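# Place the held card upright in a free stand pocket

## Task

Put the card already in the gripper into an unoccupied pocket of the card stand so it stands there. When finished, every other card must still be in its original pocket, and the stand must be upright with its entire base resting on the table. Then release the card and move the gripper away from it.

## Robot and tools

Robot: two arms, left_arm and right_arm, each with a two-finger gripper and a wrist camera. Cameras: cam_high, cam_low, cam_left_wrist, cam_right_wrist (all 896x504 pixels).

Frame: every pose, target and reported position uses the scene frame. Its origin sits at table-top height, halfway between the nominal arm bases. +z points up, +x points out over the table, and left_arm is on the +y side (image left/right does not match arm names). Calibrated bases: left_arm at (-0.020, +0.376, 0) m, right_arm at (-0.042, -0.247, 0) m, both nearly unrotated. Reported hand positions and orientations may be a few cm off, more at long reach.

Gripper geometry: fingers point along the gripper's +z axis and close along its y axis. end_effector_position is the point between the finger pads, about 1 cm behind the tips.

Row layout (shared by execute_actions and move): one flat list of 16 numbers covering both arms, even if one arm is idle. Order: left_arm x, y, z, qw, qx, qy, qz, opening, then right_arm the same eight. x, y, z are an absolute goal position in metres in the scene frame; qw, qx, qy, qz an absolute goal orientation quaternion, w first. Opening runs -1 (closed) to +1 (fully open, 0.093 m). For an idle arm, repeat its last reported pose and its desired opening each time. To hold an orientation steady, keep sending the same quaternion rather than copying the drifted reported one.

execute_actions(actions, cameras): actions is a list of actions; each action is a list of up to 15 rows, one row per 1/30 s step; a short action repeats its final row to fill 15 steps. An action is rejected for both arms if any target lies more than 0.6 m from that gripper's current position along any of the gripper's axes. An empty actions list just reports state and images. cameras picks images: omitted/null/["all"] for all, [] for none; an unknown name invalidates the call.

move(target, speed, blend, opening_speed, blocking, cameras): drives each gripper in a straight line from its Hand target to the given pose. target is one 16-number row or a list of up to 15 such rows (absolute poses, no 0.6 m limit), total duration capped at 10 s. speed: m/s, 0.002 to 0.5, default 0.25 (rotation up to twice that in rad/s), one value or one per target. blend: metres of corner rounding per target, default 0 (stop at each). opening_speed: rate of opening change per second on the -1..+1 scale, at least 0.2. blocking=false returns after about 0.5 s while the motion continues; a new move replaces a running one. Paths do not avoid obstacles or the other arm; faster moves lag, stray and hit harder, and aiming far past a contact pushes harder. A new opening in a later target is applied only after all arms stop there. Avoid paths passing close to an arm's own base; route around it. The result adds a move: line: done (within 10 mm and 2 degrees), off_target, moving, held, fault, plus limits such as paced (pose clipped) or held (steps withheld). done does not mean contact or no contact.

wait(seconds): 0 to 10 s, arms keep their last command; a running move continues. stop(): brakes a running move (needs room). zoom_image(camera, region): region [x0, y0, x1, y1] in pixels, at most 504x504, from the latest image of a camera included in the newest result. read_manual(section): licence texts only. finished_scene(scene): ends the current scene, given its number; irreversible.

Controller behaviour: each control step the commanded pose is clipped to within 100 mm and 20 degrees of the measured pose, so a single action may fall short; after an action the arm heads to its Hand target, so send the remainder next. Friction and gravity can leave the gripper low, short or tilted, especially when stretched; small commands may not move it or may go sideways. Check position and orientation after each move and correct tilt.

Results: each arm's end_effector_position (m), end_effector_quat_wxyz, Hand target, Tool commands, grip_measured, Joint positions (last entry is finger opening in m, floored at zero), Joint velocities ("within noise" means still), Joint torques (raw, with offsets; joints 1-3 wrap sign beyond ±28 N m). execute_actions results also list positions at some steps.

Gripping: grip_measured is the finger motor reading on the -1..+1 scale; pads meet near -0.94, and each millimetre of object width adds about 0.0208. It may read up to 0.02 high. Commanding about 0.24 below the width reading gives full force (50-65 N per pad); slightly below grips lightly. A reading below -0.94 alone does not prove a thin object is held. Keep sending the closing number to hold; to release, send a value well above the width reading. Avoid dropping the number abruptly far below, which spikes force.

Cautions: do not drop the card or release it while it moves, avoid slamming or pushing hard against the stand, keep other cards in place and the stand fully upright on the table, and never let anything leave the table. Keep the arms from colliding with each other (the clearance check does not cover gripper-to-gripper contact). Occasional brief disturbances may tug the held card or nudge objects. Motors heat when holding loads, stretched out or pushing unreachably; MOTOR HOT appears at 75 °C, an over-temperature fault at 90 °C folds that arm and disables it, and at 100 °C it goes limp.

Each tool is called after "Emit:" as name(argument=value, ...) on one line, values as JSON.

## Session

Emit:
execute_actions(actions=[])

Emit:
zoom_image(camera="cam_high", region=[200, 110, 640, 350])

Scene clock: 0.00 s.
left_arm: end_effector_position=(+0.3831, +0.5105, +0.2031) grip_measured=-0.987 end_effector_quat_wxyz=(+0.194, +0.312, +0.831, +0.418) | right_arm: end_effector_position=(+0.2777, -0.3417, +0.4538) grip_measured=+1.000 end_effector_quat_wxyz=(+0.760, +0.092, +0.602, -0.226)
Joint positions: left_arm=[0.102 1.499 1.15 -0.377 -0.521 1.08 0] | right_arm=[-0.147 0.919 0.948 0.243 0.288 -0.215 0.093]
Joint velocities: within noise
Joint torques (N m): no reading
Heat: left arm: 32 °C; right arm: 34 °C.
Hand target: left_arm +0.3821, +0.5102, +0.2036; +0.191, +0.314, +0.831, +0.417 | right_arm +0.2758, -0.3414, +0.4589; +0.764, +0.093, +0.597, -0.226
Tool commands: left_gripper/opening=-1.0 right_gripper/opening=+1.0

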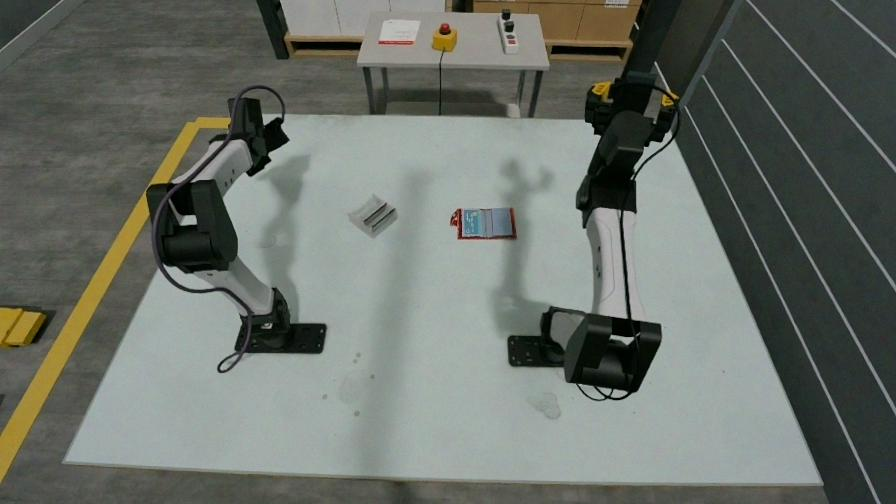

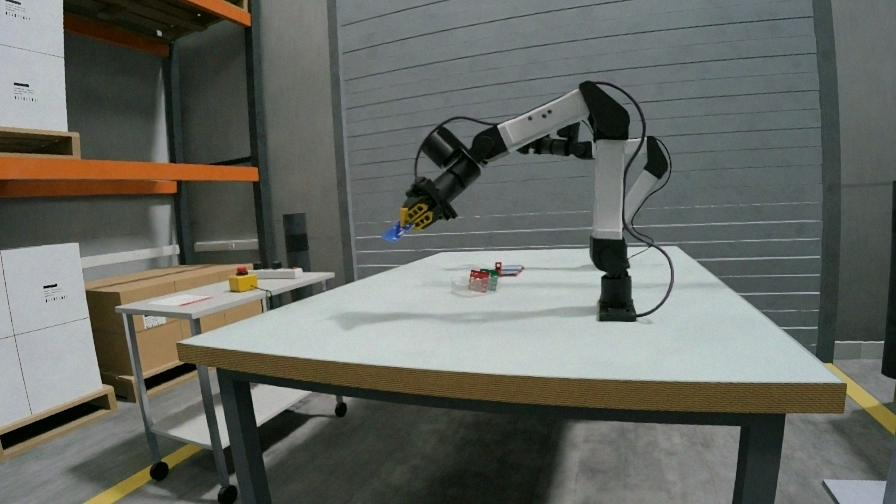

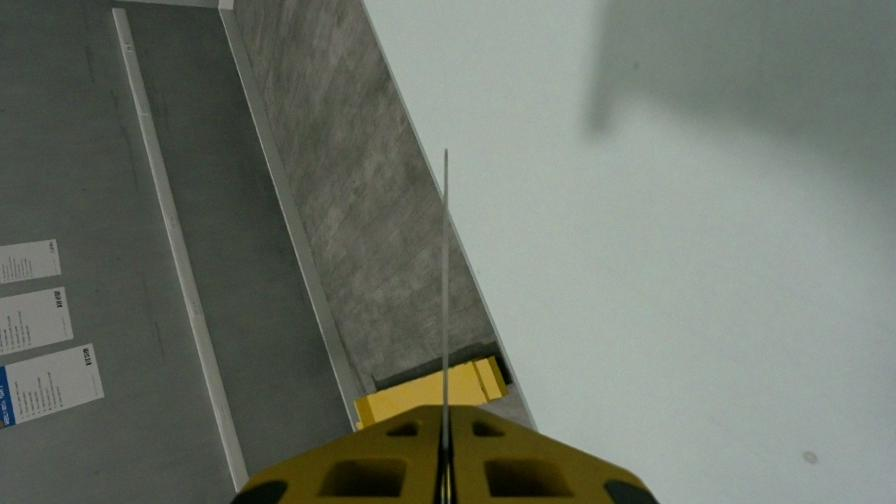

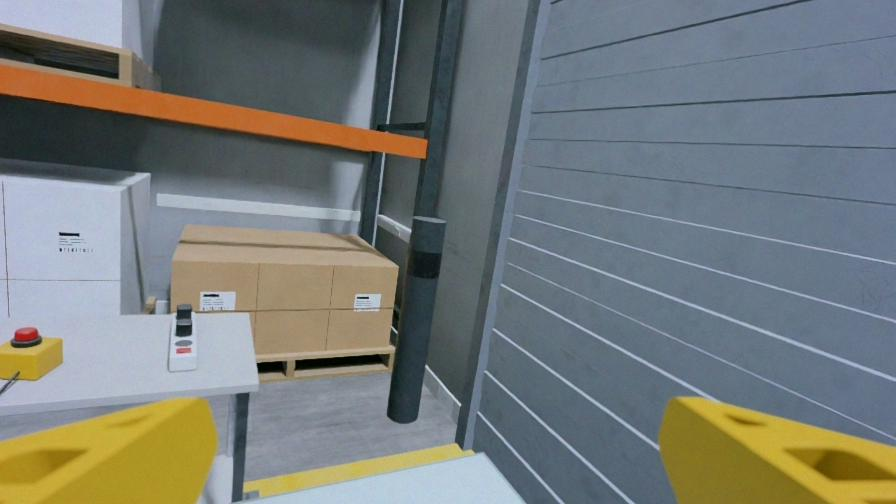

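Scaled by 1.145 from the camera's 896x504 image, which has a finer 1280x720 frame.

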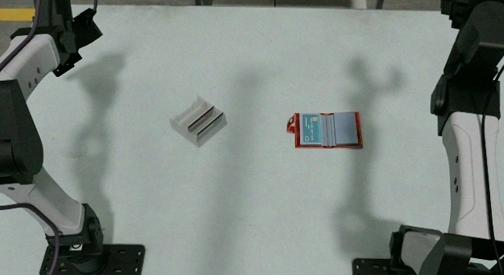

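Emit:
zoom_image(camera="cam_high", region=[335, 180, 415, 250])

Emit:
zoom_image(camera="cam_low", region=[430, 240, 530, 310])

Emit:
zoom_image(camera="cam_low", region=[370, 160, 470, 260])

Scaled by 6.300 from the camera's 896x504 image, which has a finer 1280x720 frame.

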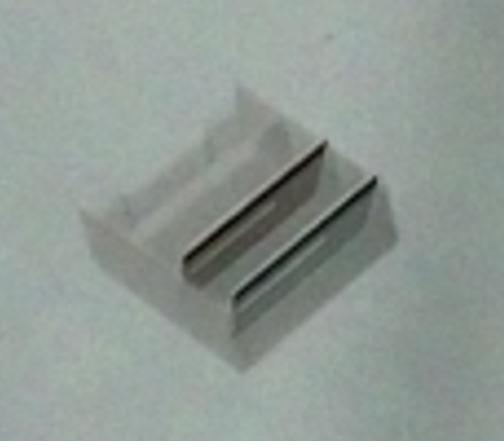

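Scaled by 5.040 from the camera's 896x504 image, which has a finer 1280x720 frame.

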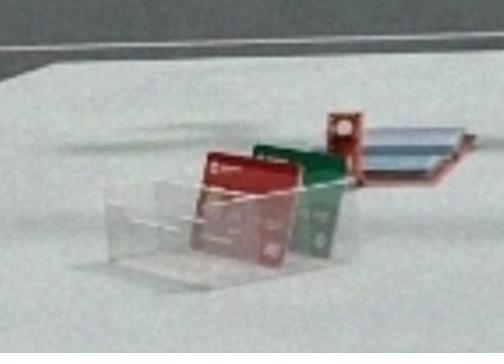

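Scaled by 5.040 from the camera's 896x504 image, which has a finer 1280x720 frame.

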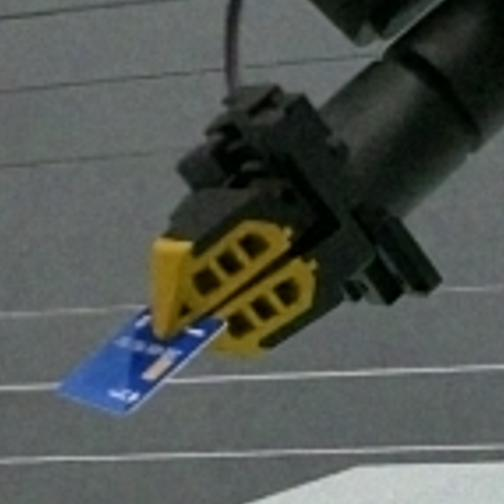

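Emit:
move(target=[0.325,0.22,0.23,0,0.3746,0.9272,0,-1,0.2777,-0.3417,0.4538,0.76,0.092,0.602,-0.226,1], speed=0.2, cameras=["cam_high","cam_low","cam_left_wrist"])

Emit:
zoom_image(camera="cam_low", region=[400, 170, 540, 310])

Emit:
zoom_image(camera="cam_high", region=[300, 120, 440, 250])

Scene clock: 32.90 s.
left_arm: end_effector_position=(+0.3249, +0.2215, +0.2347) grip_measured=-0.987 end_effector_quat_wxyz=(+0.107, +0.380, +0.919, +0.002) | right_arm: end_effector_position=(+0.2777, -0.3417, +0.4538) grip_measured=+1.000 end_effector_quat_wxyz=(+0.760, +0.092, +0.602, -0.226)
Joint positions: left_arm=[-0.448 1.869 2.061 -1.548 -0.013 0.358 0] | right_arm=[-0.147 0.919 0.948 0.243 0.288 -0.215 0.093]
Joint velocities: within noise
Joint torques (N m): left_arm=[0.39 -5.46 7.83 0.82 0.23 -0.05] | right_arm=[-0.16 -1.22 6.61 2.39 -0.04 -0.11]
Heat: left arm: 35 °C; right arm: 37 °C.
Hand target: left_arm +0.3248, +0.2200, +0.2295; +0.093, +0.374, +0.923, -0.003 | right_arm +0.2777, -0.3417, +0.4538; +0.760, +0.092, +0.602, -0.226
Off the commanded pose: left_arm 0.005 m, 12 deg | right_arm 0.000 m, 0 deg.
joint sent to its limit (left arm) — joint 4 (wrist pitch), lower limit. The joint targets are off in orientation, not in position.
move: off_target (left_arm)
Images, in order (width x height): cam_high 896x504, cam_low 896x504, cam_left_wrist 896x504.

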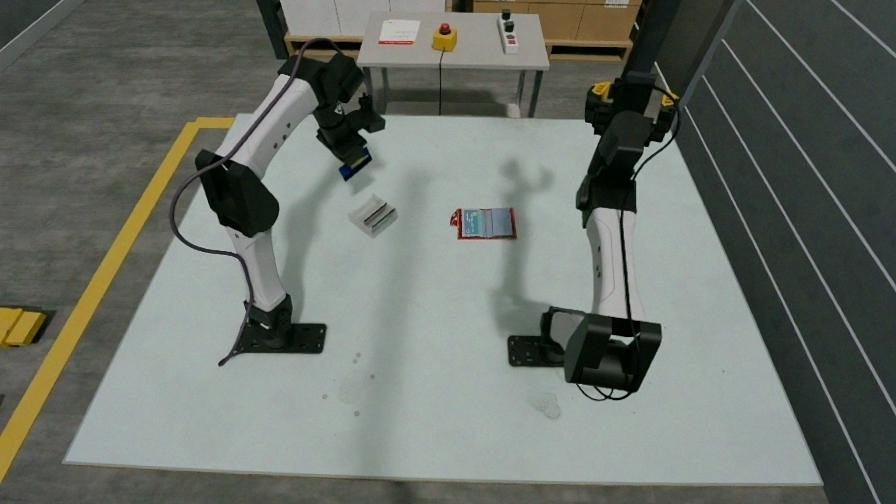

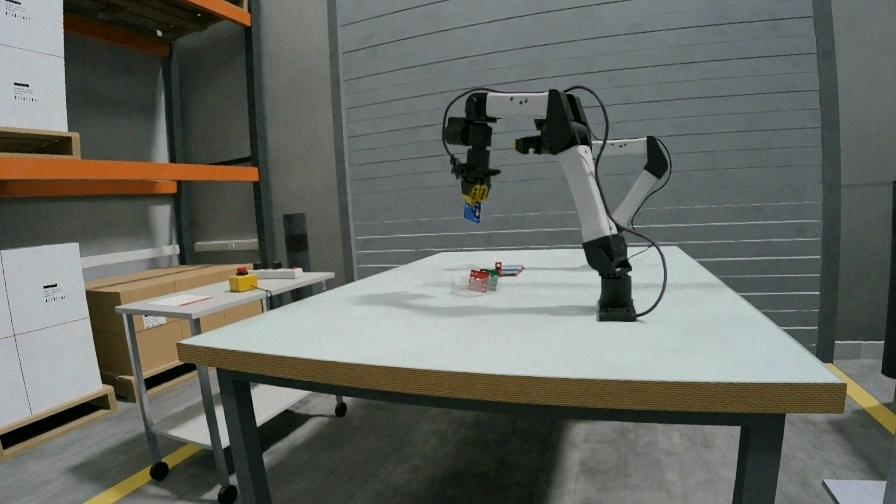

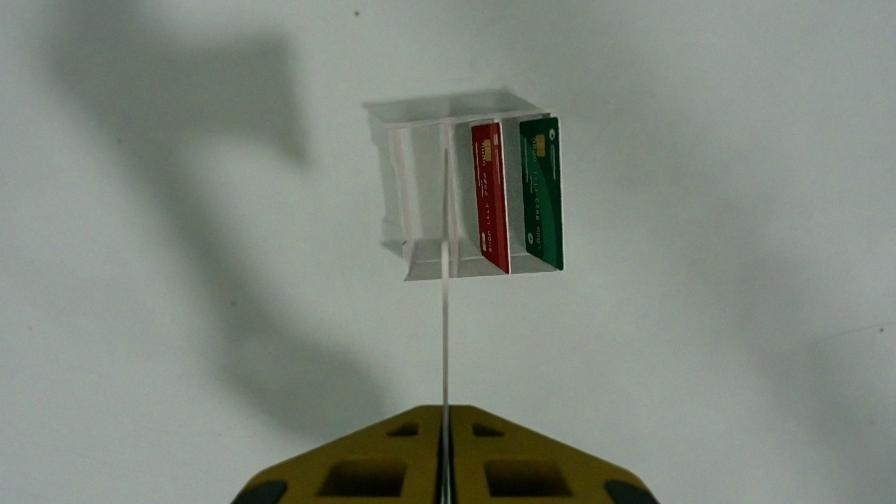

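Scaled by 3.600 from the camera's 896x504 image, which has a finer 1280x720 frame.

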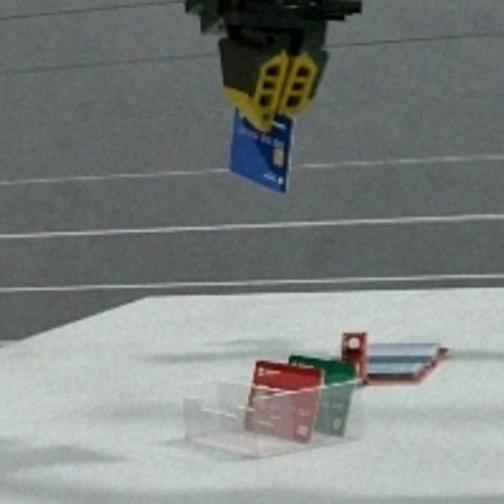

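Scaled by 3.600 from the camera's 896x504 image, which has a finer 1280x720 frame.

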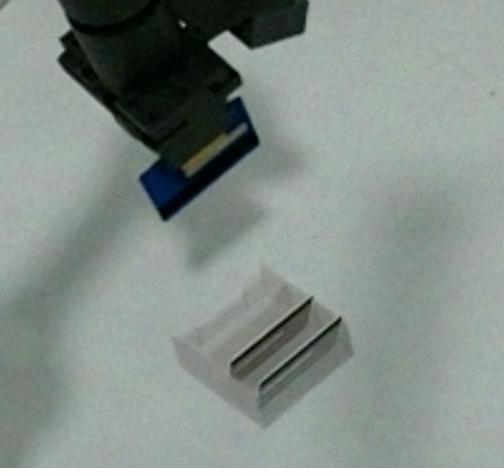

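Emit:
zoom_image(camera="cam_left_wrist", region=[350, 70, 600, 300])

Scaled by 2.016 from the camera's 896x504 image, which has a finer 1280x720 frame.

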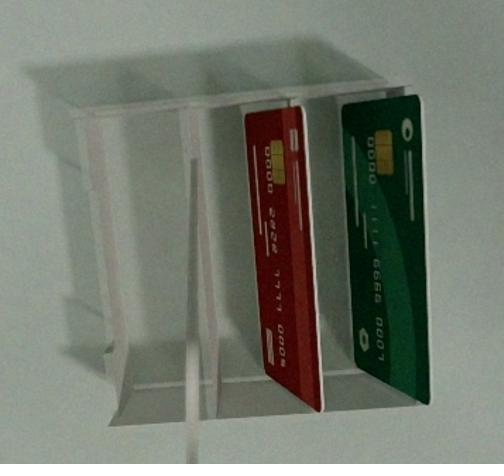

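Emit:
move(target=[0.37,0.22,0.14,0,0.3502,0.9367,0,-1,0.2777,-0.3417,0.4538,0.76,0.092,0.602,-0.226,1], speed=0.12, cameras=["cam_high","cam_low","cam_left_wrist"])

Emit:
zoom_image(camera="cam_low", region=[420, 190, 540, 310])

Emit:
zoom_image(camera="cam_left_wrist", region=[320, 60, 640, 400])

Emit:
zoom_image(camera="cam_high", region=[310, 140, 440, 250])

Scene clock: 79.53 s.
left_arm: end_effector_position=(+0.3672, +0.2208, +0.1450) grip_measured=-0.987 end_effector_quat_wxyz=(+0.005, +0.359, +0.933, +0.004) | right_arm: end_effector_position=(+0.2777, -0.3417, +0.4538) grip_measured=+1.000 end_effector_quat_wxyz=(+0.760, +0.092, +0.602, -0.226)
Joint positions: left_arm=[-0.406 2.169 2.151 -1.543 -0.009 0.348 0] | right_arm=[-0.147 0.919 0.948 0.243 0.288 -0.215 0.093]
Joint velocities: within noise
Joint torques (N m): left_arm=[0.72 -7.88 7.84 0.49 0.24 -0.05] | right_arm=[-0.16 -1.22 6.6 2.39 -0.03 -0.11]
Heat: left arm: 36 °C; right arm: 38 °C.
Hand target: left_arm +0.3698, +0.2200, +0.1399; +0.000, +0.350, +0.937, +0.000 | right_arm +0.2777, -0.3417, +0.4538; +0.760, +0.092, +0.602, -0.226
Off the commanded pose: left_arm 0.006 m, 1 deg | right_arm 0.000 m, 0 deg.
move: done
Images, in order (width x height): cam_high 896x504, cam_low 896x504, cam_left_wrist 896x504.

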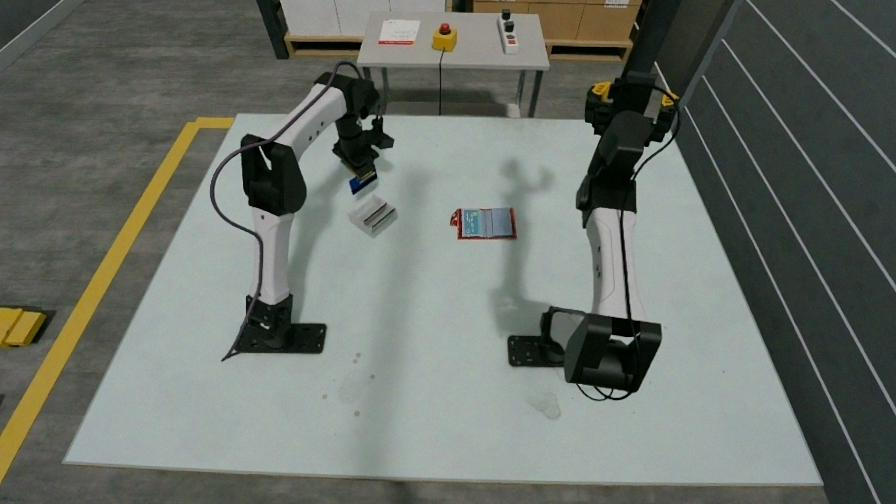

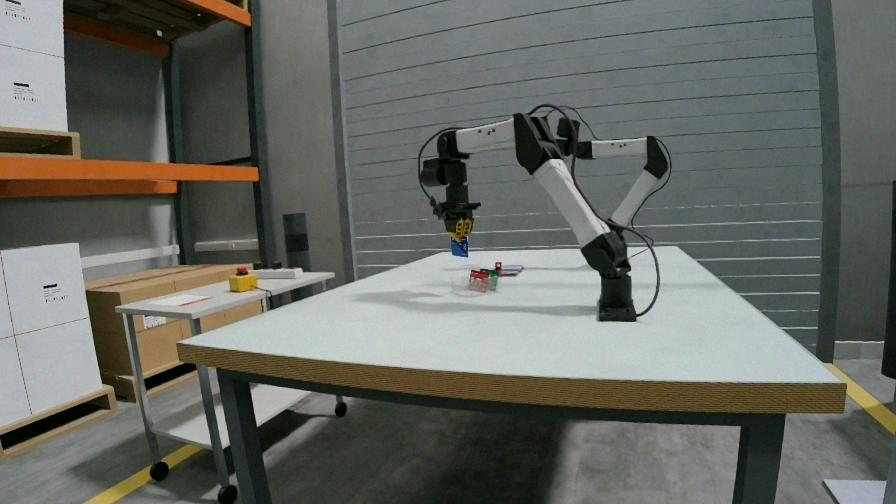

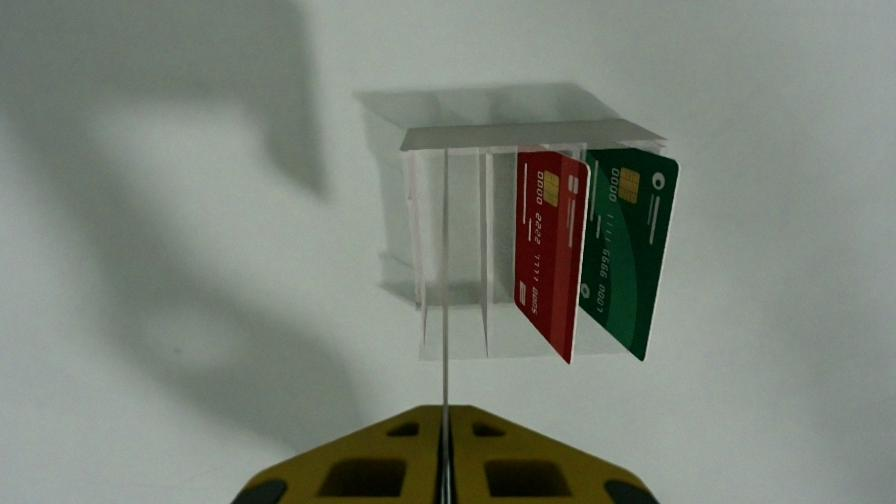

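Scaled by 4.200 from the camera's 896x504 image, which has a finer 1280x720 frame.

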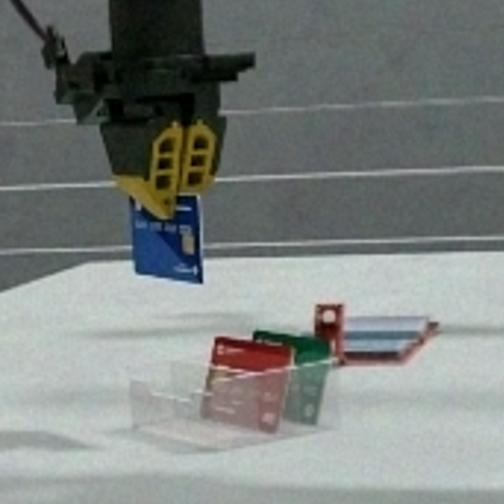

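Scaled by 1.482 from the camera's 896x504 image, which has a finer 1280x720 frame.

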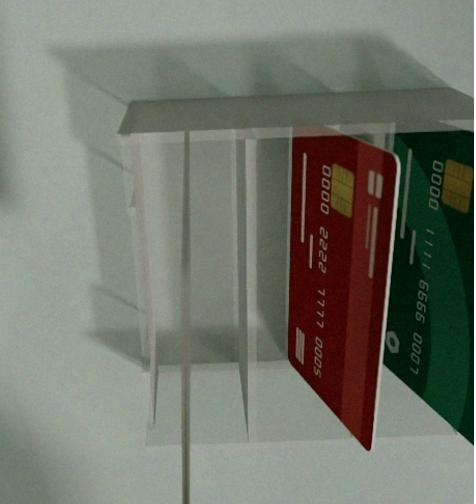

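Scaled by 3.877 from the camera's 896x504 image, which has a finer 1280x720 frame.

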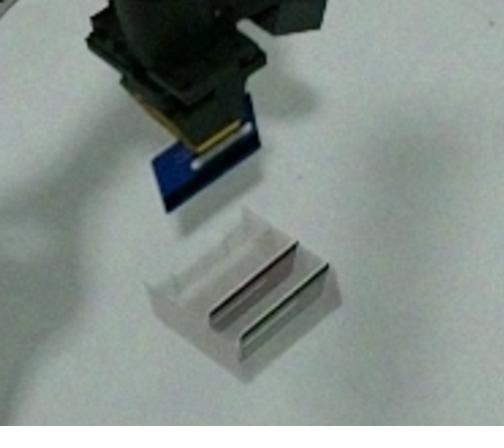

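Emit:
move(target=[0.361,0.2257,0.105,-0.0123,0.338,0.941,0.0044,-1,0.2777,-0.3417,0.4538,0.76,0.092,0.602,-0.226,1], speed=0.08, cameras=["cam_high","cam_low","cam_left_wrist"])

Emit:
zoom_image(camera="cam_low", region=[420, 190, 540, 310])

Emit:
zoom_image(camera="cam_left_wrist", region=[320, 60, 640, 400])

Scene clock: 115.33 s.
left_arm: end_effector_position=(+0.3597, +0.2238, +0.0993) grip_measured=-0.987 end_effector_quat_wxyz=(-0.024, +0.348, +0.937, +0.005) | right_arm: end_effector_position=(+0.2777, -0.3417, +0.4538) grip_measured=+1.000 end_effector_quat_wxyz=(+0.760, +0.092, +0.602, -0.226)
Joint positions: left_arm=[-0.406 2.169 1.967 -1.417 -0.009 0.324 0] | right_arm=[-0.147 0.919 0.948 0.243 0.288 -0.215 0.093]
Joint velocities: within noise
Joint torques (N m): left_arm=[0.84 -11.37 5.45 0.52 0.14 -0.06] | right_arm=[-0.17 -1.22 6.61 2.39 -0.03 -0.12]
Heat: left arm: 38 °C; right arm: 38 °C.
Hand target: left_arm +0.3610, +0.2257, +0.1049; -0.013, +0.338, +0.941, +0.004 | right_arm +0.2777, -0.3417, +0.4538; +0.760, +0.092, +0.602, -0.226
Off the commanded pose: left_arm 0.006 m, 2 deg | right_arm 0.000 m, 0 deg.
move: done
Images, in order (width x height): cam_high 896x504, cam_low 896x504, cam_left_wrist 896x504.

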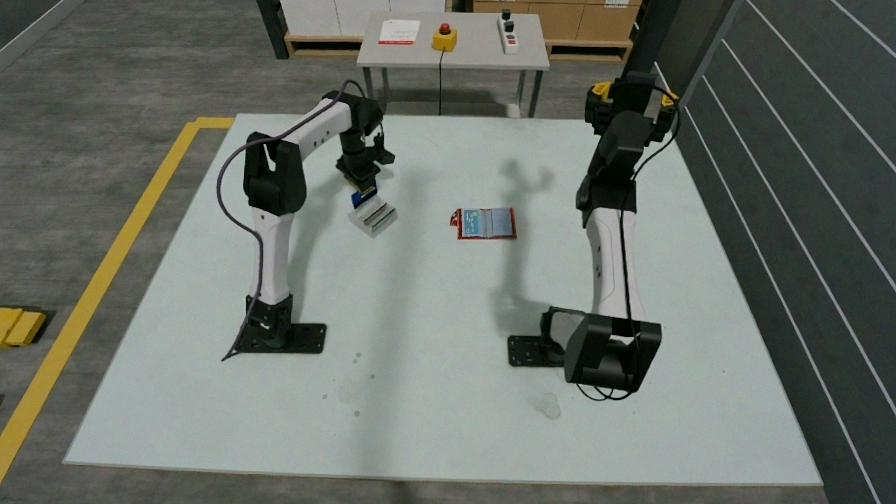

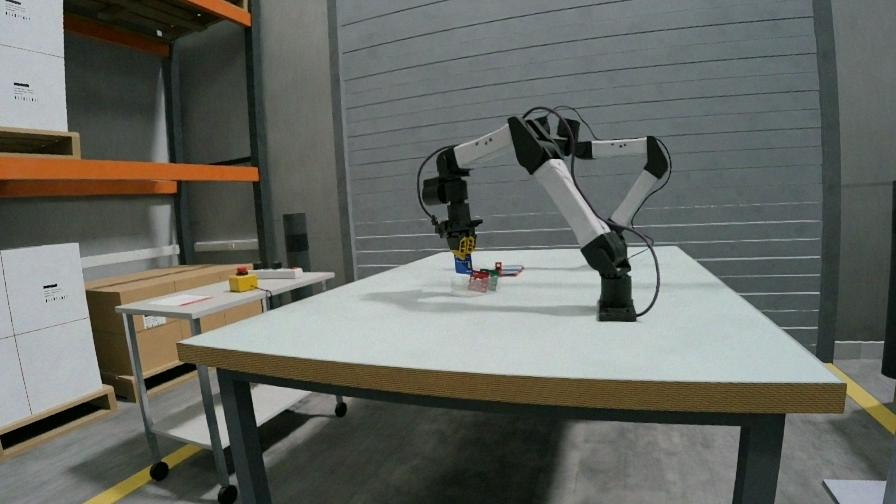

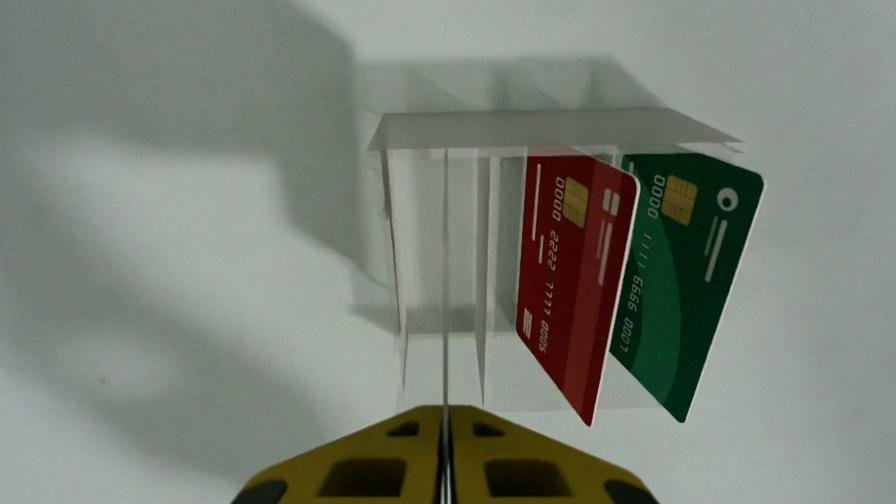

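Scaled by 4.200 from the camera's 896x504 image, which has a finer 1280x720 frame.

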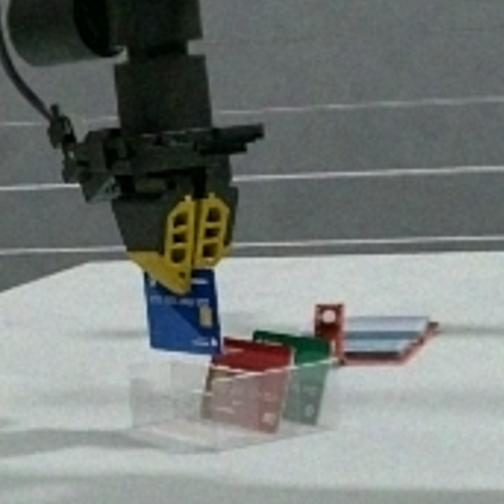

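Scaled by 1.482 from the camera's 896x504 image, which has a finer 1280x720 frame.

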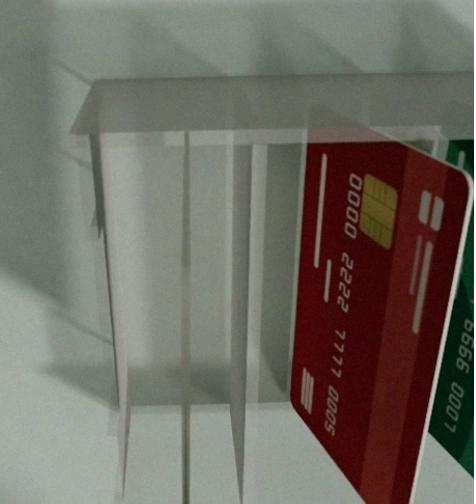

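Emit:
move(target=[0.3555,0.2302,0.107,0.0082,0.338,0.941,-0.003,-1,0.2777,-0.3417,0.4538,0.76,0.092,0.602,-0.226,1], speed=0.05, cameras=["cam_low","cam_left_wrist"])

Emit:
zoom_image(camera="cam_low", region=[430, 220, 530, 310])

Emit:
zoom_image(camera="cam_left_wrist", region=[320, 60, 640, 400])

Scene clock: 145.80 s.
left_arm: end_effector_position=(+0.3547, +0.2299, +0.0964) grip_measured=-0.987 end_effector_quat_wxyz=(-0.010, +0.342, +0.940, +0.002) | right_arm: end_effector_position=(+0.2777, -0.3417, +0.4538) grip_measured=+1.000 end_effector_quat_wxyz=(+0.760, +0.092, +0.602, -0.226)
Joint positions: left_arm=[-0.394 2.106 1.859 -1.343 -0.004 0.324 0] | right_arm=[-0.147 0.919 0.948 0.243 0.288 -0.215 0.093]
Joint velocities: within noise
Joint torques (N m): left_arm=[0.8 -12.01 5.5 0.62 0.25 0.05] | right_arm=[-0.17 -1.21 6.6 2.38 -0.03 -0.11]
Heat: left arm: 47 °C; right arm: 39 °C.
Hand target: left_arm +0.3554, +0.2303, +0.1069; +0.008, +0.338, +0.941, -0.003 | right_arm +0.2777, -0.3417, +0.4538; +0.760, +0.092, +0.602, -0.226
Off the commanded pose: left_arm 0.011 m, 2 deg | right_arm 0.000 m, 0 deg.
move: off_target (left_arm)
Images, in order (width x height): cam_low 896x504, cam_left_wrist 896x504.

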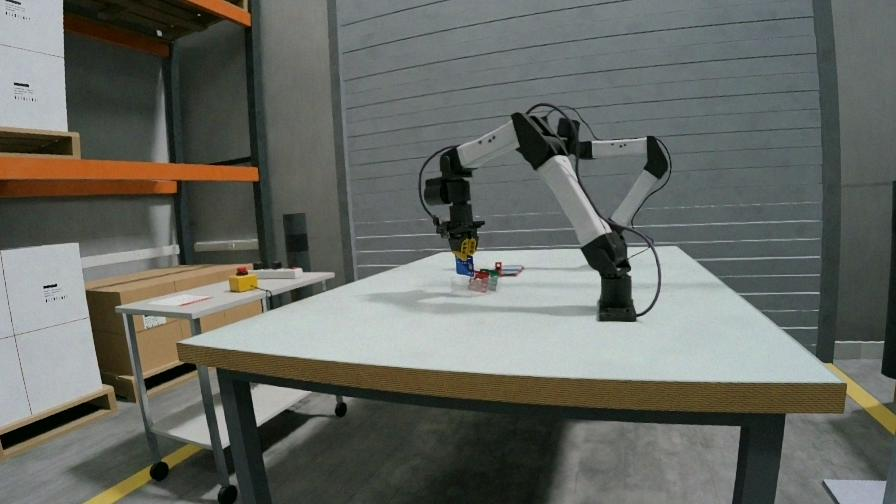

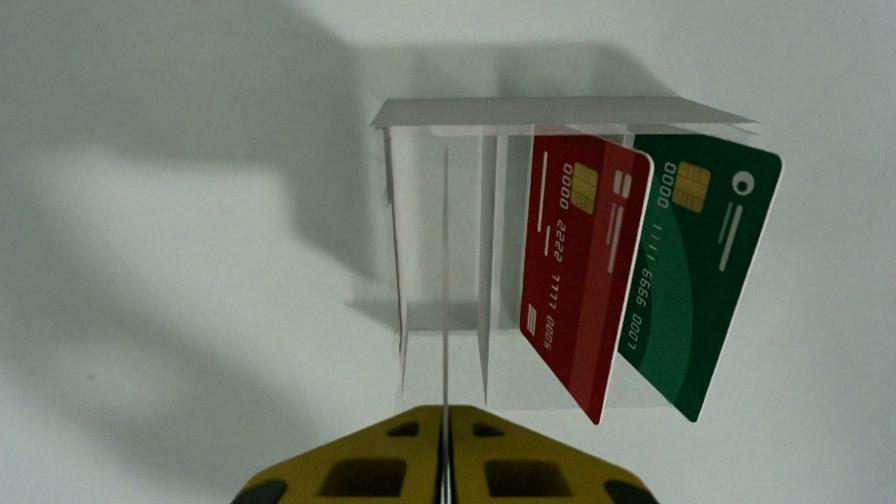

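Scaled by 5.040 from the camera's 896x504 image, which has a finer 1280x720 frame.

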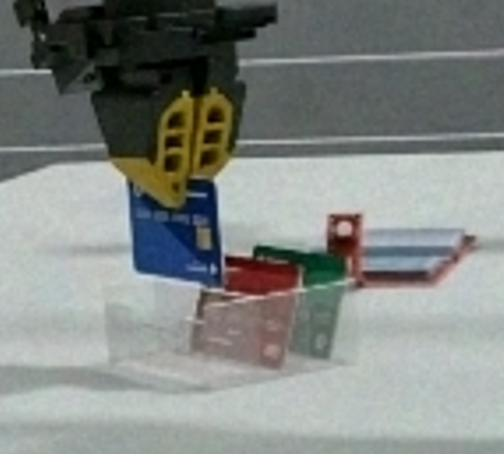

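Scaled by 1.482 from the camera's 896x504 image, which has a finer 1280x720 frame.

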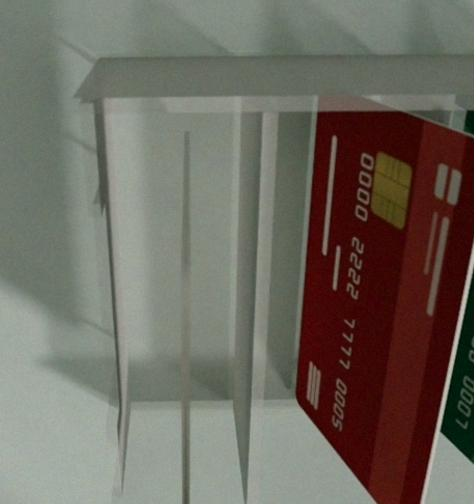

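Emit:
move(target=[0.3555,0.2302,0.087,0.0082,0.338,0.941,-0.003,-1,0.2777,-0.3417,0.4538,0.76,0.092,0.602,-0.226,1], speed=0.04, cameras=["cam_low","cam_left_wrist"])

Emit:
zoom_image(camera="cam_low", region=[430, 220, 530, 310])

Emit:
zoom_image(camera="cam_left_wrist", region=[320, 60, 640, 400])

Scene clock: 155.83 s.
left_arm: end_effector_position=(+0.3544, +0.2299, +0.0772) grip_measured=-0.987 end_effector_quat_wxyz=(-0.008, +0.342, +0.940, +0.002) | right_arm: end_effector_position=(+0.2777, -0.3417, +0.4538) grip_measured=+1.000 end_effector_quat_wxyz=(+0.760, +0.092, +0.602, -0.226)
Joint positions: left_arm=[-0.394 2.106 1.783 -1.264 -0.003 0.324 0] | right_arm=[-0.147 0.919 0.948 0.243 0.288 -0.215 0.093]
Joint velocities: within noise
Joint torques (N m): left_arm=[0.81 -11.86 5.52 0.57 0.23 0.04] | right_arm=[-0.16 -1.21 6.6 2.39 -0.03 -0.11]
Heat: left arm: 48 °C; right arm: 39 °C.
Hand target: left_arm +0.3555, +0.2303, +0.0869; +0.008, +0.338, +0.941, -0.003 | right_arm +0.2777, -0.3417, +0.4538; +0.760, +0.092, +0.602, -0.226
Off the commanded pose: left_arm 0.010 m, 2 deg | right_arm 0.000 m, 0 deg.
move: done
Images, in order (width x height): cam_low 896x504, cam_left_wrist 896x504.

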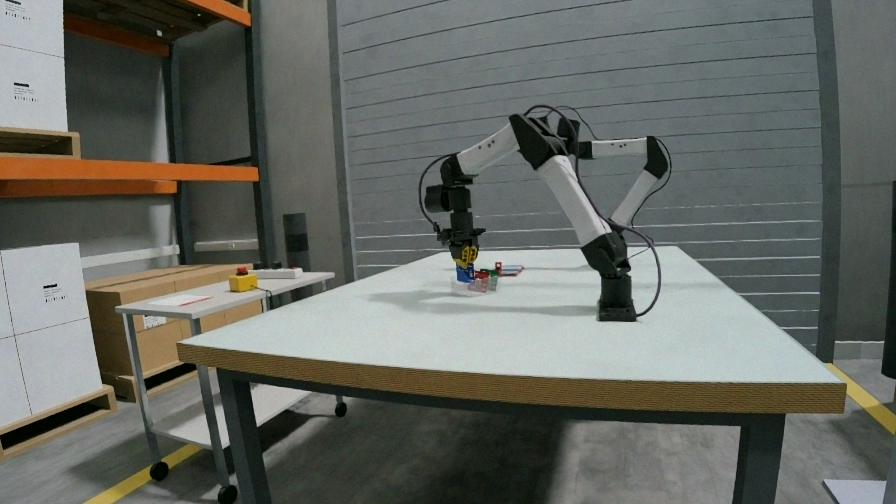

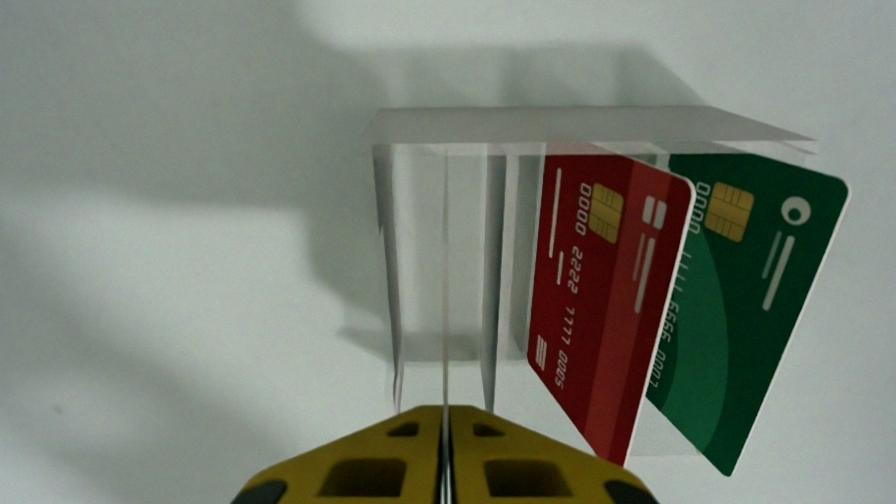

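Scaled by 5.040 from the camera's 896x504 image, which has a finer 1280x720 frame.

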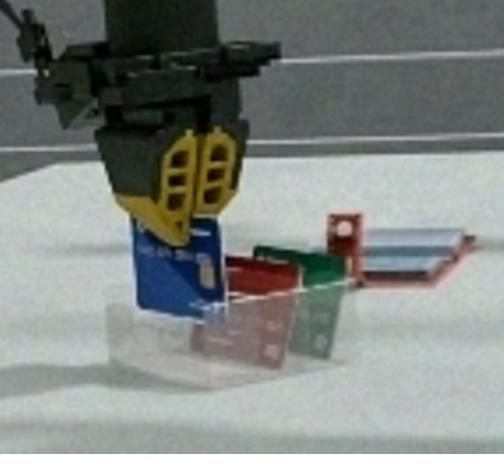

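Scaled by 1.482 from the camera's 896x504 image, which has a finer 1280x720 frame.

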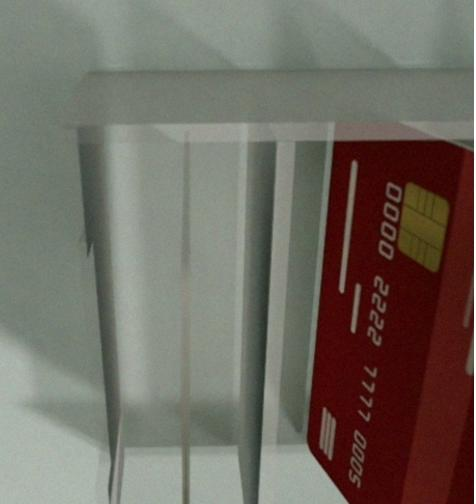

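Emit:
move(target=[0.3555,0.2302,0.068,0.0082,0.338,0.941,-0.003,-1,0.2777,-0.3417,0.4538,0.76,0.092,0.602,-0.226,1], speed=0.04, cameras=["cam_low","cam_left_wrist"])

Emit:
zoom_image(camera="cam_low", region=[430, 220, 530, 310])

Emit:
zoom_image(camera="cam_left_wrist", region=[320, 60, 640, 400])

Scene clock: 162.43 s.
left_arm: end_effector_position=(+0.3544, +0.2299, +0.0611) grip_measured=-0.987 end_effector_quat_wxyz=(-0.005, +0.342, +0.940, +0.002) | right_arm: end_effector_position=(+0.2777, -0.3417, +0.4538) grip_measured=+1.000 end_effector_quat_wxyz=(+0.760, +0.092, +0.602, -0.226)
Joint positions: left_arm=[-0.394 2.106 1.719 -1.193 -0.003 0.324 0] | right_arm=[-0.147 0.919 0.948 0.243 0.288 -0.215 0.093]
Joint velocities: within noise
Joint torques (N m): left_arm=[0.81 -11.26 5.5 0.57 0.23 0.05] | right_arm=[-0.17 -1.22 6.61 2.38 -0.03 -0.11]
Heat: left arm: 49 °C; right arm: 39 °C.
Hand target: left_arm +0.3555, +0.2303, +0.0680; +0.008, +0.338, +0.941, -0.003 | right_arm +0.2777, -0.3417, +0.4538; +0.760, +0.092, +0.602, -0.226
Off the commanded pose: left_arm 0.007 m, 2 deg | right_arm 0.000 m, 0 deg.
move: done
Images, in order (width x height): cam_low 896x504, cam_left_wrist 896x504.

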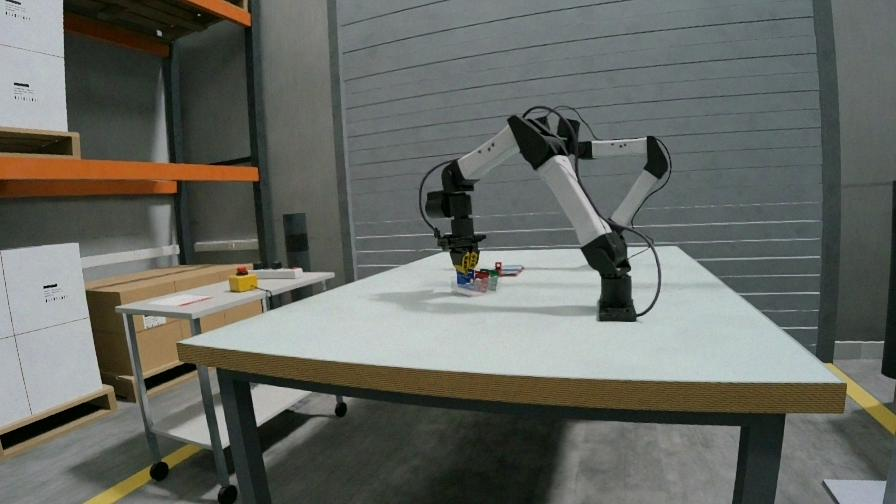

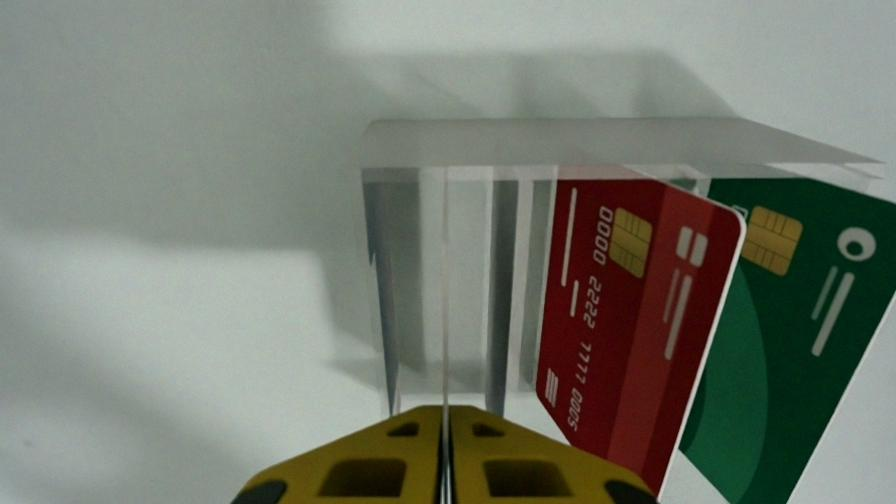

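Scaled by 5.040 from the camera's 896x504 image, which has a finer 1280x720 frame.

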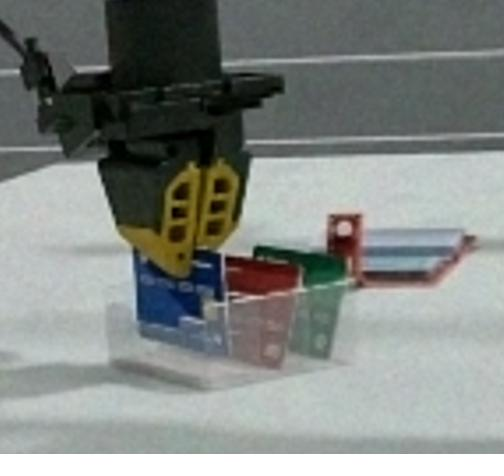

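Scaled by 1.482 from the camera's 896x504 image, which has a finer 1280x720 frame.

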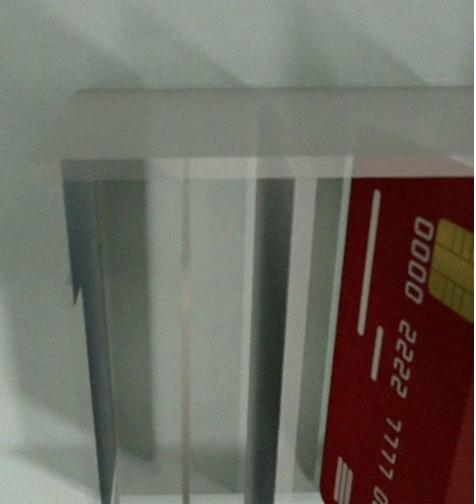

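Emit:
move(target=[0.3555,0.2302,0.060,0.0082,0.338,0.941,-0.003,-1,0.2777,-0.3417,0.4538,0.76,0.092,0.602,-0.226,1], speed=0.03, cameras=[])

Emit:
move(target=[0.3555,0.2302,0.056,0.0082,0.338,0.941,-0.003,-1,0.2777,-0.3417,0.4538,0.76,0.092,0.602,-0.226,1], speed=0.02, cameras=["cam_low","cam_left_wrist"])

Emit:
zoom_image(camera="cam_low", region=[430, 220, 530, 310])

Scene clock: 169.20 s.
left_arm: end_effector_position=(+0.3546, +0.2299, +0.0549) grip_measured=-0.987 end_effector_quat_wxyz=(-0.002, +0.342, +0.940, +0.002) | right_arm: end_effector_position=(+0.2777, -0.3417, +0.4538) grip_measured=+1.000 end_effector_quat_wxyz=(+0.760, +0.092, +0.602, -0.226)
Joint positions: left_arm=[-0.394 2.106 1.694 -1.163 -0.003 0.324 0] | right_arm=[-0.147 0.919 0.948 0.243 0.288 -0.215 0.093]
Joint velocities: within noise
Joint torques (N m): left_arm=[0.81 -10.88 5.5 0.58 0.23 0.05] | right_arm=[-0.14 -1.22 6.61 2.39 -0.03 -0.11]
Heat: left arm: 49 °C; right arm: 39 °C.
Hand target: left_arm +0.3555, +0.2303, +0.0600; +0.008, +0.338, +0.941, -0.003 | right_arm +0.2777, -0.3417, +0.4538; +0.760, +0.092, +0.602, -0.226
Off the commanded pose: left_arm 0.005 m, 1 deg | right_arm 0.000 m, 0 deg.
move: done
No camera images: "cameras" was empty.

Scene clock: 170.03 s.
left_arm: end_effector_position=(+0.3547, +0.2298, +0.0520) grip_measured=-0.987 end_effector_quat_wxyz=(-0.001, +0.342, +0.940, +0.002) | right_arm: end_effector_position=(+0.2777, -0.3417, +0.4538) grip_measured=+1.000 end_effector_quat_wxyz=(+0.760, +0.092, +0.602, -0.226)
Joint positions: left_arm=[-0.394 2.106 1.682 -1.148 -0.003 0.324 0] | right_arm=[-0.147 0.919 0.948 0.243 0.288 -0.215 0.093]
Joint velocities: within noise
Joint torques (N m): left_arm=[0.81 -10.66 5.49 0.62 0.23 0.05] | right_arm=[-0.16 -1.22 6.6 2.39 -0.03 -0.11]
Heat: left arm: 49 °C; right arm: 39 °C.
Hand target: left_arm +0.3555, +0.2303, +0.0560; +0.008, +0.338, +0.941, -0.003 | right_arm +0.2777, -0.3417, +0.4538; +0.760, +0.092, +0.602, -0.226
Off the commanded pose: left_arm 0.004 m, 1 deg | right_arm 0.000 m, 0 deg.
move: done
Images, in order (width x height): cam_low 896x504, cam_left_wrist 896x504.

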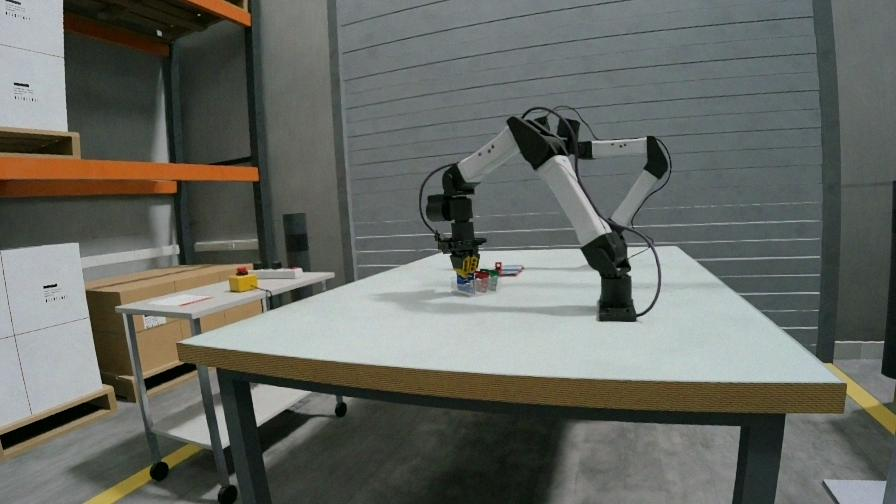

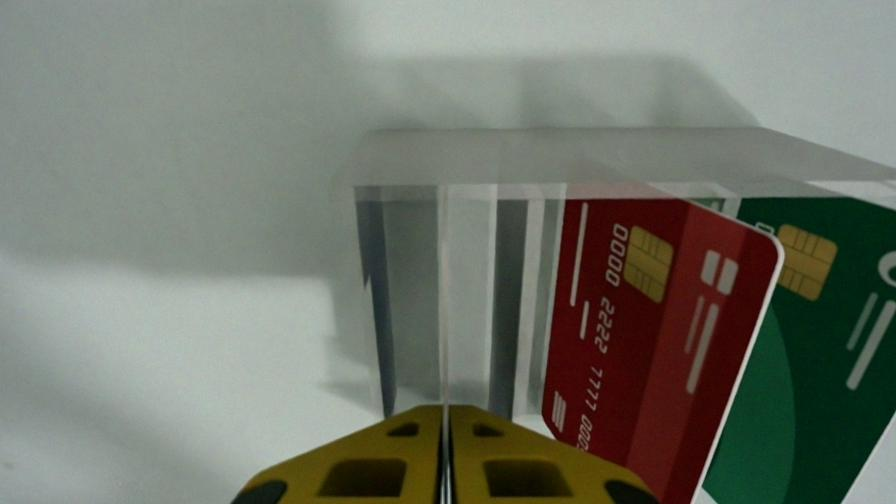

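Scaled by 5.040 from the camera's 896x504 image, which has a finer 1280x720 frame.

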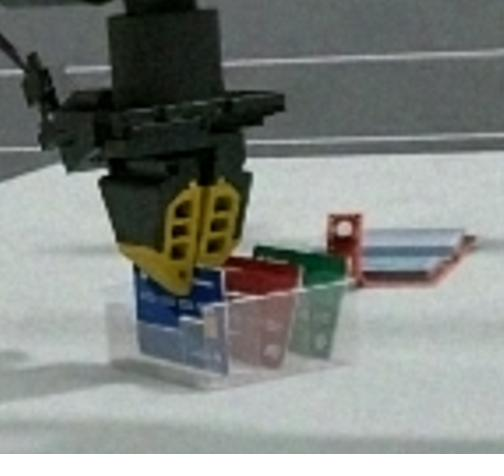

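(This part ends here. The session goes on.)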